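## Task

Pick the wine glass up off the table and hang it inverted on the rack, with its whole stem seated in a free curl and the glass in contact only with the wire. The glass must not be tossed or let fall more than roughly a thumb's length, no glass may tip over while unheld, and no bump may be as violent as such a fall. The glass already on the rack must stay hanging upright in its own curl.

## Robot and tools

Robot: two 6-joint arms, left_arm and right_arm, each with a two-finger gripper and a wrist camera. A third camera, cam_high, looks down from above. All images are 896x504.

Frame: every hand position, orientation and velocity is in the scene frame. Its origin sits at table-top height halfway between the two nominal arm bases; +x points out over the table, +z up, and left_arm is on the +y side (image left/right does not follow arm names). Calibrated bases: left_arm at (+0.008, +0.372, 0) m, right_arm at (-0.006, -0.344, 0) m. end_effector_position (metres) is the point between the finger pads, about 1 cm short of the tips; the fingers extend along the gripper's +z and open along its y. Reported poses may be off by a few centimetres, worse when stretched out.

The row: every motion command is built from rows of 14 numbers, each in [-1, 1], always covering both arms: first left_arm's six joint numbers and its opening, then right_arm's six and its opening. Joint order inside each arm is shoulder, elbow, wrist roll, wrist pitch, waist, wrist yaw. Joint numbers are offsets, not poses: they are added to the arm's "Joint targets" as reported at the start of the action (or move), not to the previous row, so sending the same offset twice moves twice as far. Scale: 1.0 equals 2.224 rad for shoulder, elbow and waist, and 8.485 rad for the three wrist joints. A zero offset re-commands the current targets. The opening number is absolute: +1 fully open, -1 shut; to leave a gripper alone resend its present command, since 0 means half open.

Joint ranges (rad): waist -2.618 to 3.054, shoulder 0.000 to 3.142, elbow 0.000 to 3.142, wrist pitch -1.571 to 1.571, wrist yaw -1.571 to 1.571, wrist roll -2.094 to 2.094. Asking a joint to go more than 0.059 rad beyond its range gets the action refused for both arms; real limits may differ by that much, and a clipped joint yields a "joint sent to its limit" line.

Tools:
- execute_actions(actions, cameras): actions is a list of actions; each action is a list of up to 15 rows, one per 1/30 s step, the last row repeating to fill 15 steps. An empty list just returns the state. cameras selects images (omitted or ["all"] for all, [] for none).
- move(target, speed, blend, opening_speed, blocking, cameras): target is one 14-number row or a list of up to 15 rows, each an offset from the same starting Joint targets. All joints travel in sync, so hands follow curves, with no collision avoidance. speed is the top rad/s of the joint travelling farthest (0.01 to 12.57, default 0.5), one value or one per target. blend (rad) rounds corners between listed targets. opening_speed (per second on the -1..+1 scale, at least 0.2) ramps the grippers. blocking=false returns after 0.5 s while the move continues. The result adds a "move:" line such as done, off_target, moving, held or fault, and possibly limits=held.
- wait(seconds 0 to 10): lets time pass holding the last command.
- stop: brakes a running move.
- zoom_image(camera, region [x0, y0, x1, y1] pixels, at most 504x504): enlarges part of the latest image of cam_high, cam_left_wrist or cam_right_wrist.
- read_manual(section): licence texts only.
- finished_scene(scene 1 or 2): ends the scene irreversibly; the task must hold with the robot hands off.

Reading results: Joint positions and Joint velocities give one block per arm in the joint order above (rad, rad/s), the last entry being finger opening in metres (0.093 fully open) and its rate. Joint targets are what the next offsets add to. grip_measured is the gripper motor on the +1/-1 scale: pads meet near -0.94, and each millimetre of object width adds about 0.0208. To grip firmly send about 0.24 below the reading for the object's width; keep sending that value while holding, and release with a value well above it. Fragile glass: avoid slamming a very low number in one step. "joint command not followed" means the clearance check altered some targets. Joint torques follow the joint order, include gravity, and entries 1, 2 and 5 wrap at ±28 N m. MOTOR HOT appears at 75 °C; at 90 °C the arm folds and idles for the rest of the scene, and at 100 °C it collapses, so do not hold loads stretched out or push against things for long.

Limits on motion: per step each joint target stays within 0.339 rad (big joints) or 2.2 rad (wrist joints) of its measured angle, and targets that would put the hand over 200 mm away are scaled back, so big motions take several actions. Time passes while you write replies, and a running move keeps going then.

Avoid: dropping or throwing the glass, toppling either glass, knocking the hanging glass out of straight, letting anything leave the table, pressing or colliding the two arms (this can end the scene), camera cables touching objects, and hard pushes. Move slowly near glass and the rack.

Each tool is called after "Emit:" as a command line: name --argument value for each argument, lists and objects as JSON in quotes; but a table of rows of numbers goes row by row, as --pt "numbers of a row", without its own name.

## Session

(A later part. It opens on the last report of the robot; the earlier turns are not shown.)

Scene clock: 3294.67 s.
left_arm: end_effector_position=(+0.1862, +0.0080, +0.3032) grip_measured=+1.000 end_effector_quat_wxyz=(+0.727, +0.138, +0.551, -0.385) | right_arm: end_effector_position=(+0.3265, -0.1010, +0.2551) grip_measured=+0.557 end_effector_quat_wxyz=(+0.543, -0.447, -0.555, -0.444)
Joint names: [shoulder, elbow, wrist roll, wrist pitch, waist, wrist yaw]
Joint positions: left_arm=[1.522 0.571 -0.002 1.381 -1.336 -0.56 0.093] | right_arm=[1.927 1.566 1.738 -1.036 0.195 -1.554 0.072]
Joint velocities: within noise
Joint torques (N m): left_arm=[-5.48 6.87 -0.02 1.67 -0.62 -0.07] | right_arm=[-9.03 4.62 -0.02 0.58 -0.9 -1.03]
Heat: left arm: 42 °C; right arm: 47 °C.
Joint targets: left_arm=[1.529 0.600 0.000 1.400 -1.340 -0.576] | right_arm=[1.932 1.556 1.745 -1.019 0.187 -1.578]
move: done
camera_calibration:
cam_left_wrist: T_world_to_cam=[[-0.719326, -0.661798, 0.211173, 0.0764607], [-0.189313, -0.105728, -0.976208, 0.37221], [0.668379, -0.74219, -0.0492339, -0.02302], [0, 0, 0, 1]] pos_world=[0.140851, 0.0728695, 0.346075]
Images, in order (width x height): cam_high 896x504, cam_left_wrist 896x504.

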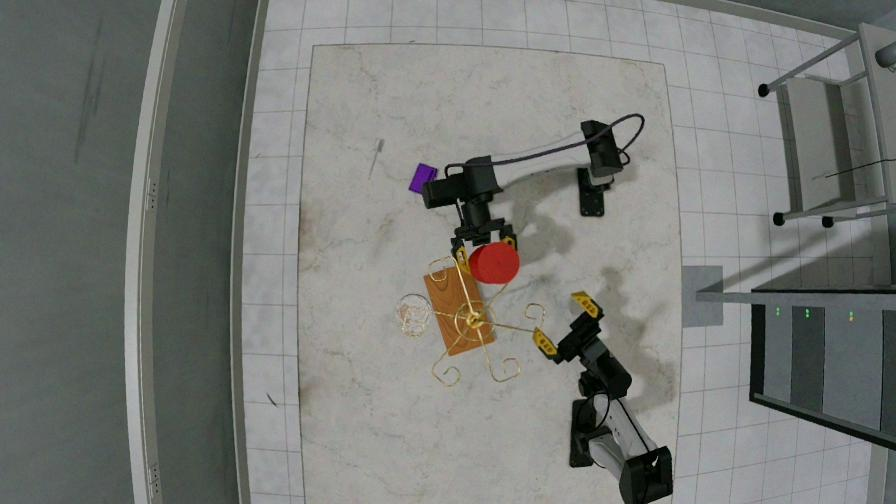

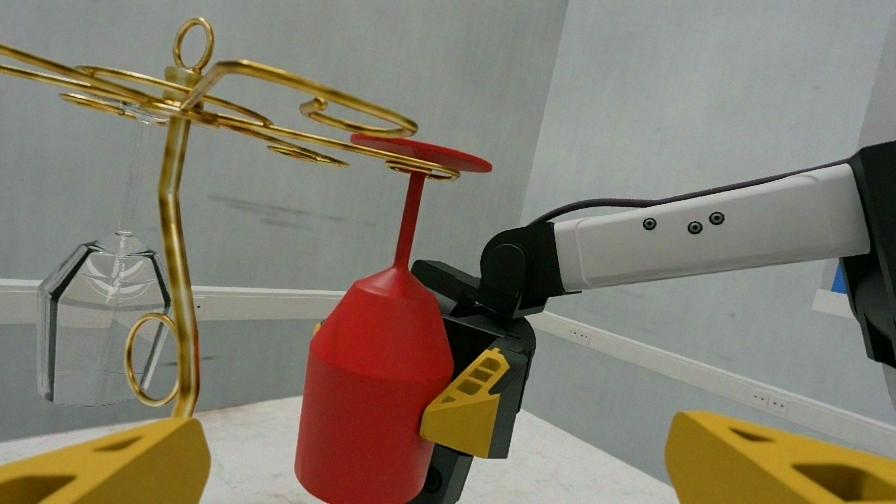

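Emit:
move --target '[0, 0, 0, 0, 0, 0, 1.0, 0.0007, -0.00796, 0, 0.00227, 0, 0, 0.33]' --speed 0.02 --cameras '["cam_left_wrist", "cam_high"]'

Emit:
zoom_image --camera "cam_left_wrist" --region '[340, 100, 510, 220]'

Scene clock: 3334.30 s.
left_arm: end_effector_position=(+0.1862, +0.0080, +0.3032) grip_measured=+1.000 end_effector_quat_wxyz=(+0.727, +0.138, +0.551, -0.385) | right_arm: end_effector_position=(+0.3261, -0.1011, +0.2515) grip_measured=+0.557 end_effector_quat_wxyz=(+0.544, -0.446, -0.555, -0.445)
Joint names: [shoulder, elbow, wrist roll, wrist pitch, waist, wrist yaw]
Joint positions: left_arm=[1.522 0.571 -0.002 1.381 -1.336 -0.56 0.093] | right_arm=[1.927 1.55 1.738 -1.017 0.195 -1.557 0.072]
Joint velocities: within noise
Joint torques (N m): left_arm=[-5.55 6.86 -0.04 1.71 -0.75 -0.06] | right_arm=[-8.87 4.53 -0.06 0.58 -0.79 -0.92]
Heat: left arm: 42 °C; right arm: 46 °C.
Joint targets: left_arm=[1.529 0.600 0.000 1.400 -1.340 -0.576] | right_arm=[1.934 1.538 1.745 -1.000 0.187 -1.577]
move: done
camera_calibration:
cam_left_wrist: T_world_to_cam=[[-0.719326, -0.661798, 0.211173, 0.0764607], [-0.189313, -0.105728, -0.976208, 0.37221], [0.668379, -0.74219, -0.0492339, -0.02302], [0, 0, 0, 1]] pos_world=[0.140851, 0.0728695, 0.346075]
Images, in order (width x height): cam_high 896x504, cam_left_wrist 896x504.

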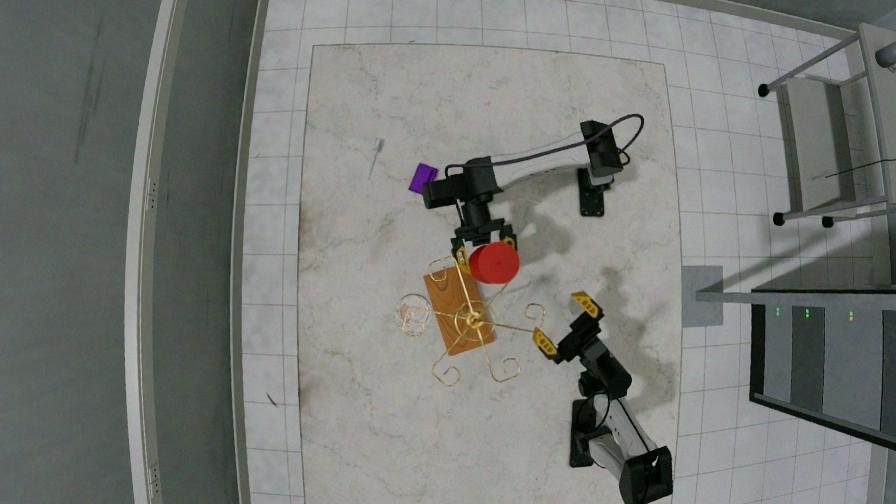

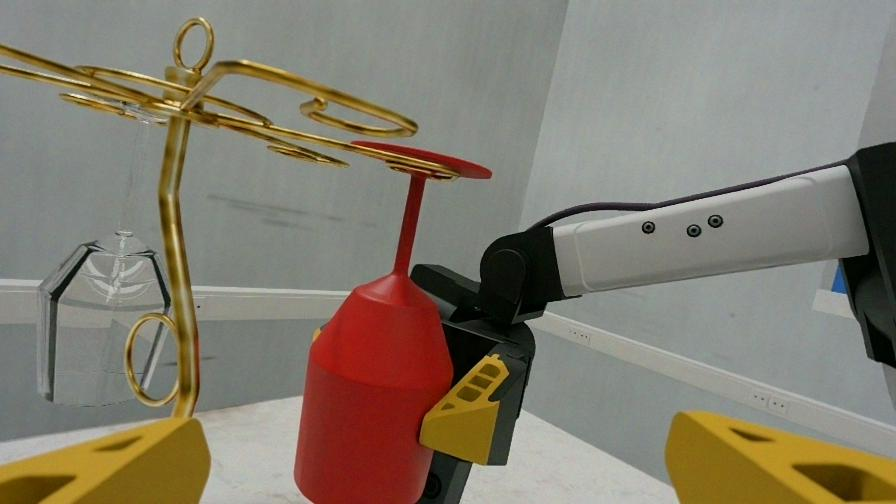

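Scaled by 2.965 from the camera's 896x504 image, which has a finer 1280x720 frame.

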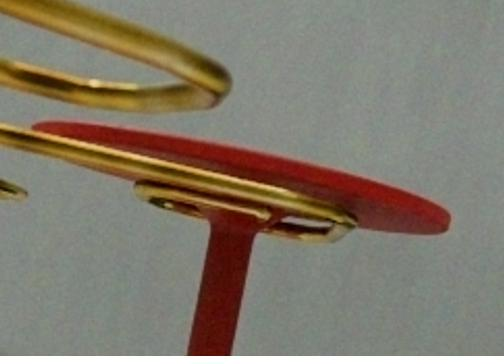

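Emit:
move --target '[0, 0, 0, 0, 0, 0, 1.0, 0.0002, -0.0036, 0, 0.00095, 0, 0, 0.33]' --speed 0.02 --cameras '["cam_left_wrist", "cam_high"]'

Emit:
zoom_image --camera "cam_left_wrist" --region '[340, 100, 510, 220]'

Emit:
zoom_image --camera "cam_high" --region '[420, 225, 550, 355]'

Scene clock: 3347.27 s.
left_arm: end_effector_position=(+0.1862, +0.0080, +0.3032) grip_measured=+1.000 end_effector_quat_wxyz=(+0.727, +0.138, +0.551, -0.385) | right_arm: end_effector_position=(+0.3258, -0.1012, +0.2512) grip_measured=+0.557 end_effector_quat_wxyz=(+0.546, -0.443, -0.553, -0.447)
Joint names: [shoulder, elbow, wrist roll, wrist pitch, waist, wrist yaw]
Joint positions: left_arm=[1.522 0.571 -0.002 1.382 -1.336 -0.56 0.093] | right_arm=[1.927 1.543 1.739 -1.009 0.195 -1.566 0.072]
Joint velocities: within noise
Joint torques (N m): left_arm=[-5.52 6.74 -0.06 1.7 -0.59 -0.03] | right_arm=[-8.81 4.45 -0.03 0.53 -0.83 -0.88]
Heat: left arm: 42 °C; right arm: 46 °C.
Joint targets: left_arm=[1.529 0.600 0.000 1.400 -1.340 -0.576] | right_arm=[1.934 1.530 1.745 -0.991 0.187 -1.577]
move: done
camera_calibration:
cam_left_wrist: T_world_to_cam=[[-0.719332, -0.66173, 0.211363, 0.0763695], [-0.189257, -0.106071, -0.976182, 0.372316], [0.668389, -0.742201, -0.0489364, -0.0231187], [0, 0, 0, 1]] pos_world=[0.140851, 0.0728694, 0.346175]
Images, in order (width x height): cam_high 896x504, cam_left_wrist 896x504.

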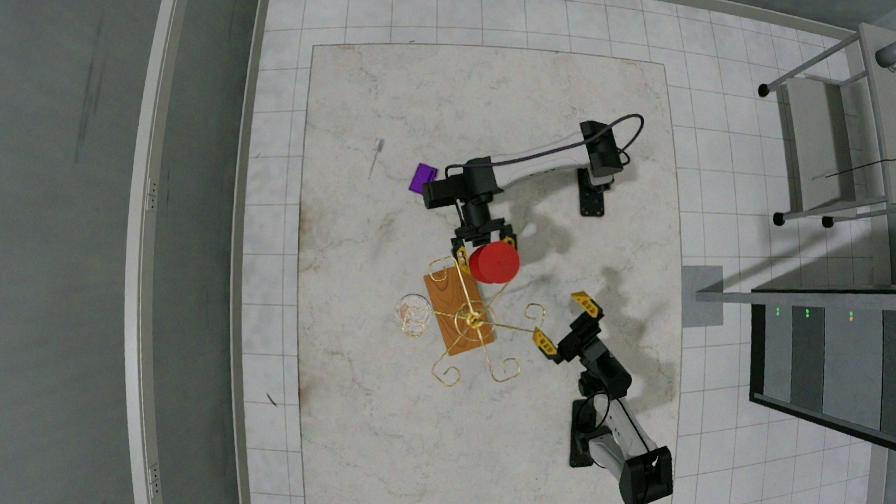

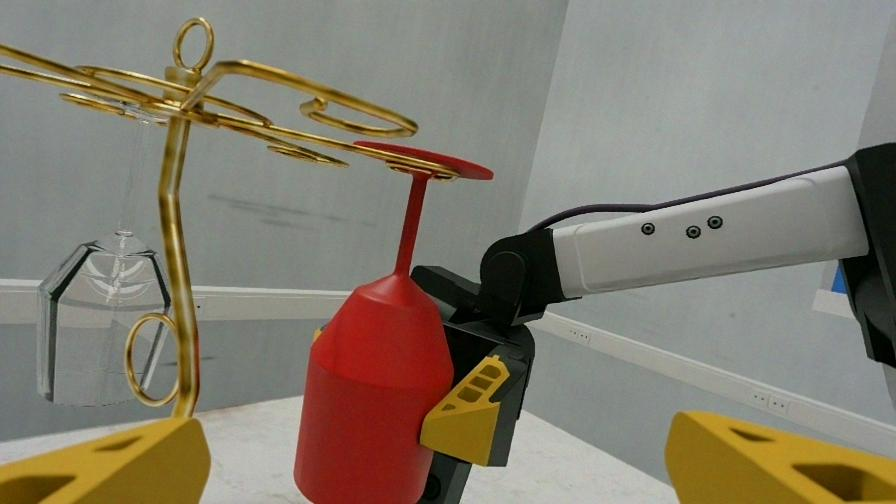

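Scaled by 2.965 from the camera's 896x504 image, which has a finer 1280x720 frame.

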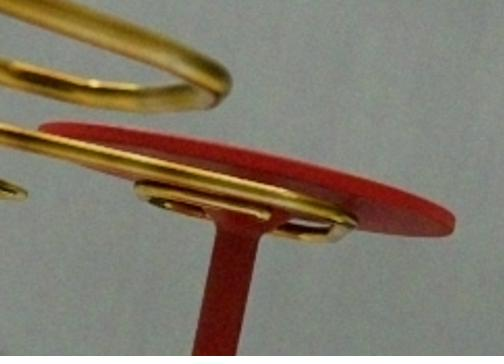

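Scaled by 3.877 from the camera's 896x504 image, which has a finer 1280x720 frame.

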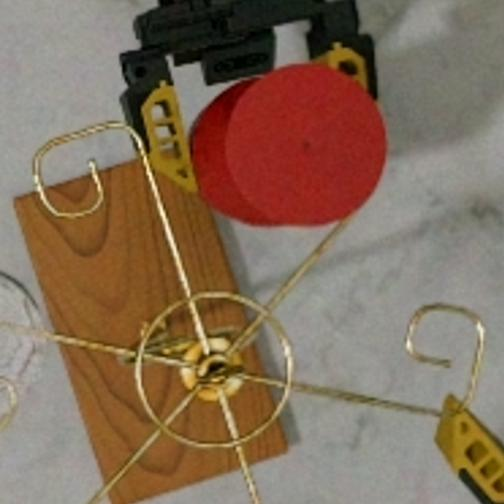

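Emit:
move --target '[0, 0, 0, 0, 0, 0, 1.0, 0, 0, 0, 0, 0, 0, 1.0]' --opening_speed 0.3 --cameras '["cam_left_wrist", "cam_high", "cam_right_wrist"]'

Emit:
zoom_image --camera "cam_left_wrist" --region '[270, 100, 540, 370]'

Emit:
zoom_image --camera "cam_high" --region '[440, 215, 550, 325]'

Scene clock: 3398.13 s.
left_arm: end_effector_position=(+0.1862, +0.0080, +0.3032) grip_measured=+1.000 end_effector_quat_wxyz=(+0.727, +0.138, +0.551, -0.385) | right_arm: end_effector_position=(+0.3258, -0.1012, +0.2513) grip_measured=+0.999 end_effector_quat_wxyz=(+0.546, -0.443, -0.553, -0.447)
Joint names: [shoulder, elbow, wrist roll, wrist pitch, waist, wrist yaw]
Joint positions: left_arm=[1.522 0.571 -0.002 1.382 -1.336 -0.56 0.093] | right_arm=[1.927 1.543 1.739 -1.007 0.195 -1.567 0.093]
Joint velocities: within noise
Joint torques (N m): left_arm=[-5.55 6.99 -0.06 1.67 -0.64 -0.04] | right_arm=[-8.84 4.49 -0.02 0.55 -1.03 -0.9]
Heat: left arm: 42 °C; right arm: 46 °C.
Joint targets: left_arm=[1.529 0.600 0.000 1.400 -1.340 -0.576] | right_arm=[1.934 1.530 1.745 -0.992 0.187 -1.578]
move: done
camera_calibration:
cam_left_wrist: T_world_to_cam=[[-0.719332, -0.66173, 0.211363, 0.0763695], [-0.189257, -0.106071, -0.976182, 0.372316], [0.668389, -0.742201, -0.0489364, -0.0231187], [0, 0, 0, 1]] pos_world=[0.140851, 0.0728694, 0.346175]
cam_right_wrist: T_world_to_cam=[[-0.975523, -0.218168, 0.0275151, 0.290519], [0.112587, -0.388061, 0.914731, -0.265588], [-0.188888, 0.895439, 0.403126, 0.128615], [0, 0, 0, 1]] pos_world=[0.337604, -0.154849, 0.1831]

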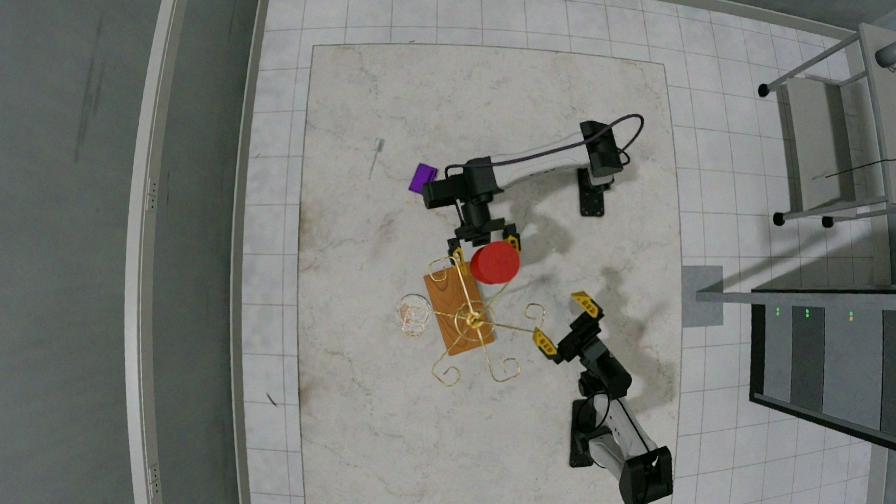

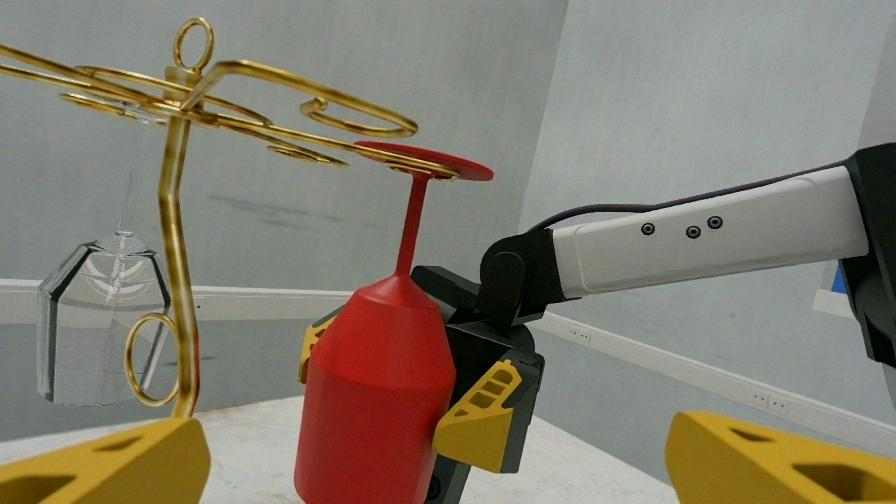

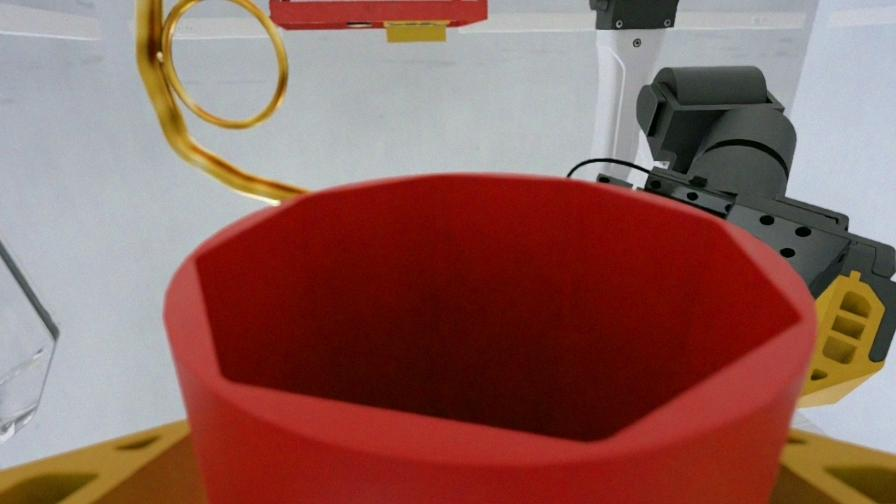

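Scaled by 1.867 from the camera's 896x504 image, which has a finer 1280x720 frame.

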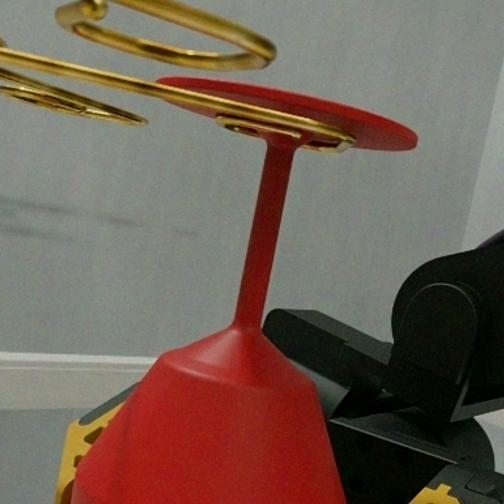

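Scaled by 4.582 from the camera's 896x504 image, which has a finer 1280x720 frame.

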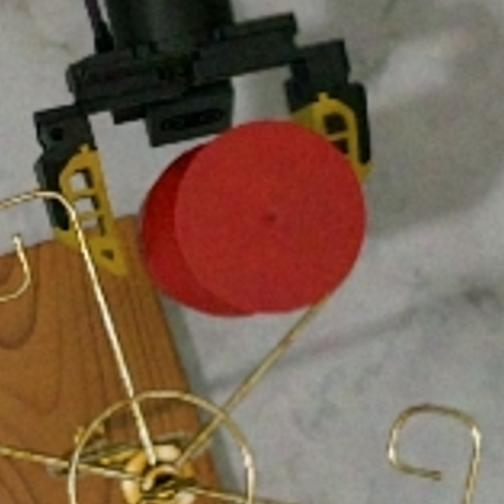

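Emit:
move --pt "0 0 0 0 0 0 1.0 -0.01664 0 0 0 0 0 1.0" --pt "0 0 0 0 0 0 1.0 -0.06178 -0.05656 0 0.00394 -0.04955 0 1.0" --pt "0 0 0 0 0 0 1.0 -0.13507 -0.14371 0 0.00755 -0.13161 0 1.0" --speed '[0.04, 0.06, 0.15]' --cameras '["cam_left_wrist", "cam_high", "cam_right_wrist"]'

Emit:
zoom_image --camera "cam_left_wrist" --region '[270, 100, 540, 370]'

Emit:
zoom_image --camera "cam_high" --region '[420, 195, 560, 335]'

Scene clock: 3463.43 s.
left_arm: end_effector_position=(+0.1862, +0.0080, +0.3032) grip_measured=+1.000 end_effector_quat_wxyz=(+0.727, +0.138, +0.551, -0.385) | right_arm: end_effector_position=(+0.3121, -0.2025, +0.2548) grip_measured=+0.999 end_effector_quat_wxyz=(-0.470, +0.516, +0.486, +0.526)
Joint names: [shoulder, elbow, wrist roll, wrist pitch, waist, wrist yaw]
Joint positions: left_arm=[1.522 0.571 -0.002 1.382 -1.336 -0.56 0.093] | right_arm=[1.657 1.223 1.739 -0.944 -0.101 -1.567 0.093]
Joint velocities: within noise
Joint torques (N m): left_arm=[-5.53 6.97 -0.02 1.72 -0.87 -0.05] | right_arm=[-9.28 4.36 0.01 0.57 -0.58 -0.9]
Heat: left arm: 42 °C; right arm: 47 °C.
Joint targets: left_arm=[1.529 0.600 0.000 1.400 -1.340 -0.576] | right_arm=[1.634 1.211 1.745 -0.927 -0.106 -1.578]
move: done
camera_calibration:
cam_left_wrist: T_world_to_cam=[[-0.719059, -0.66199, 0.21148, 0.0764481], [-0.18937, -0.106147, -0.976152, 0.372356], [0.668651, -0.741958, -0.049035, -0.0231311], [0, 0, 0, 1]] pos_world=[0.14095, 0.0729701, 0.346175]
cam_right_wrist: T_world_to_cam=[[-0.997025, 0.0758434, 0.0137302, 0.324731], [-0.0180481, -0.402913, 0.91506, -0.268871], [0.0749334, 0.91209, 0.403084, 0.13639], [0, 0, 0, 1]] pos_world=[0.308692, -0.25736, 0.186598]

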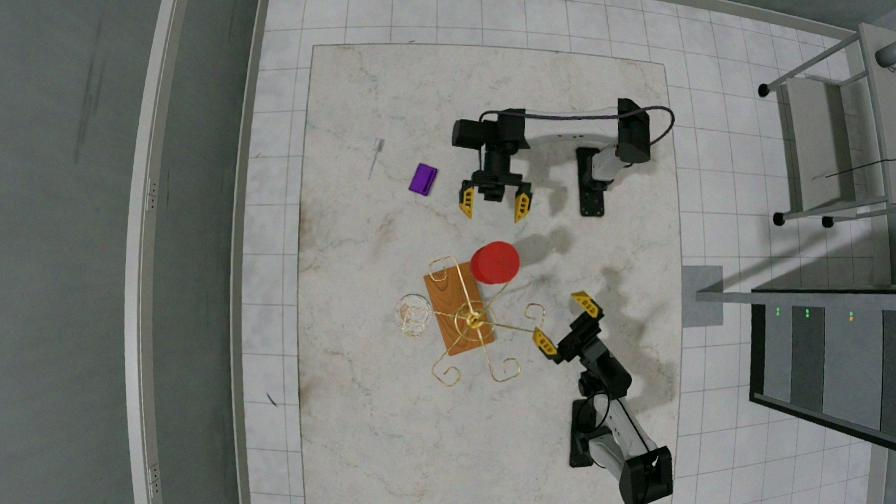

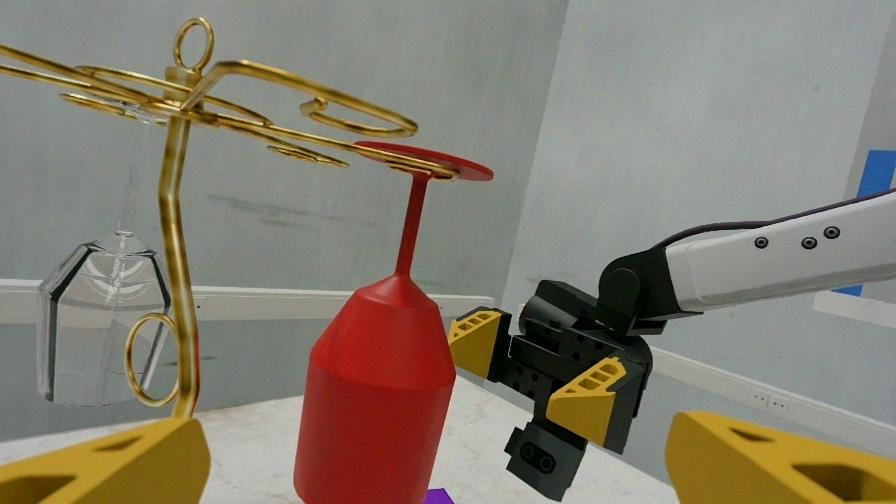

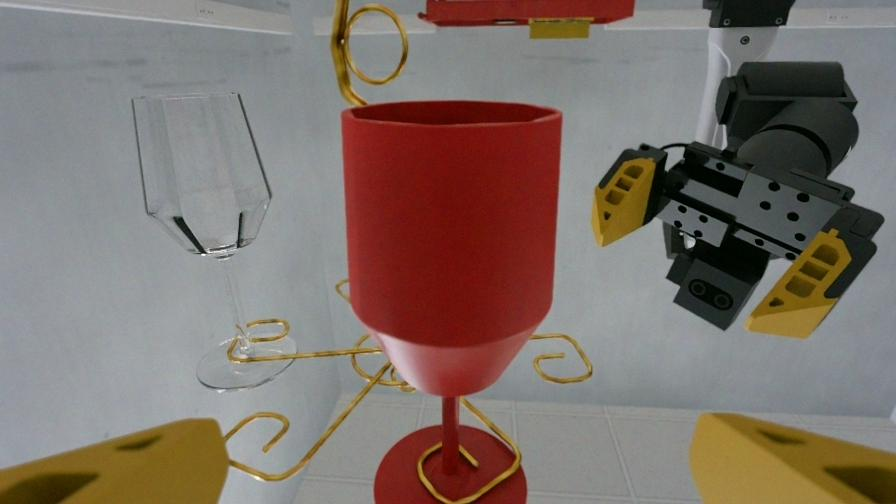

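Scaled by 1.867 from the camera's 896x504 image, which has a finer 1280x720 frame.

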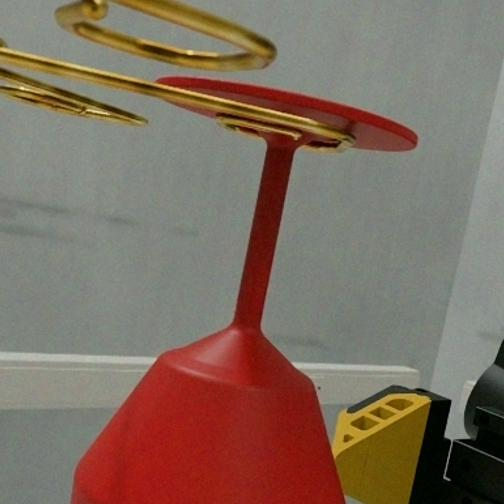

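Scaled by 3.600 from the camera's 896x504 image, which has a finer 1280x720 frame.

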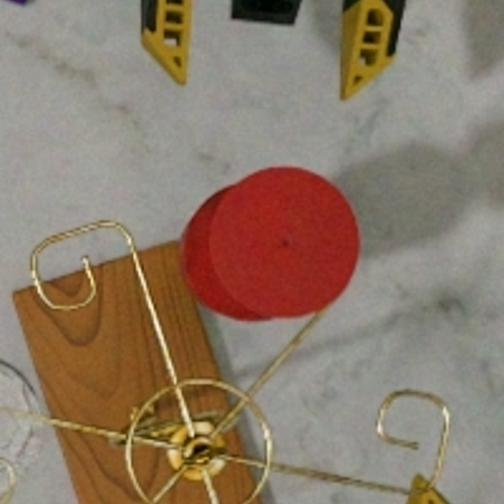

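Emit:
zoom_image --camera "cam_right_wrist" --region '[350, 360, 560, 504]'

Scaled by 2.400 from the camera's 896x504 image, which has a finer 1280x720 frame.

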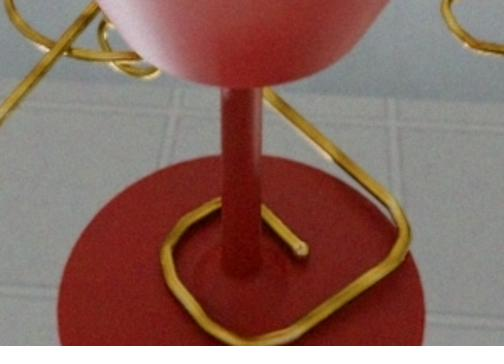

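Emit:
finished_scene --scene 1

The scene is finished: the task was done.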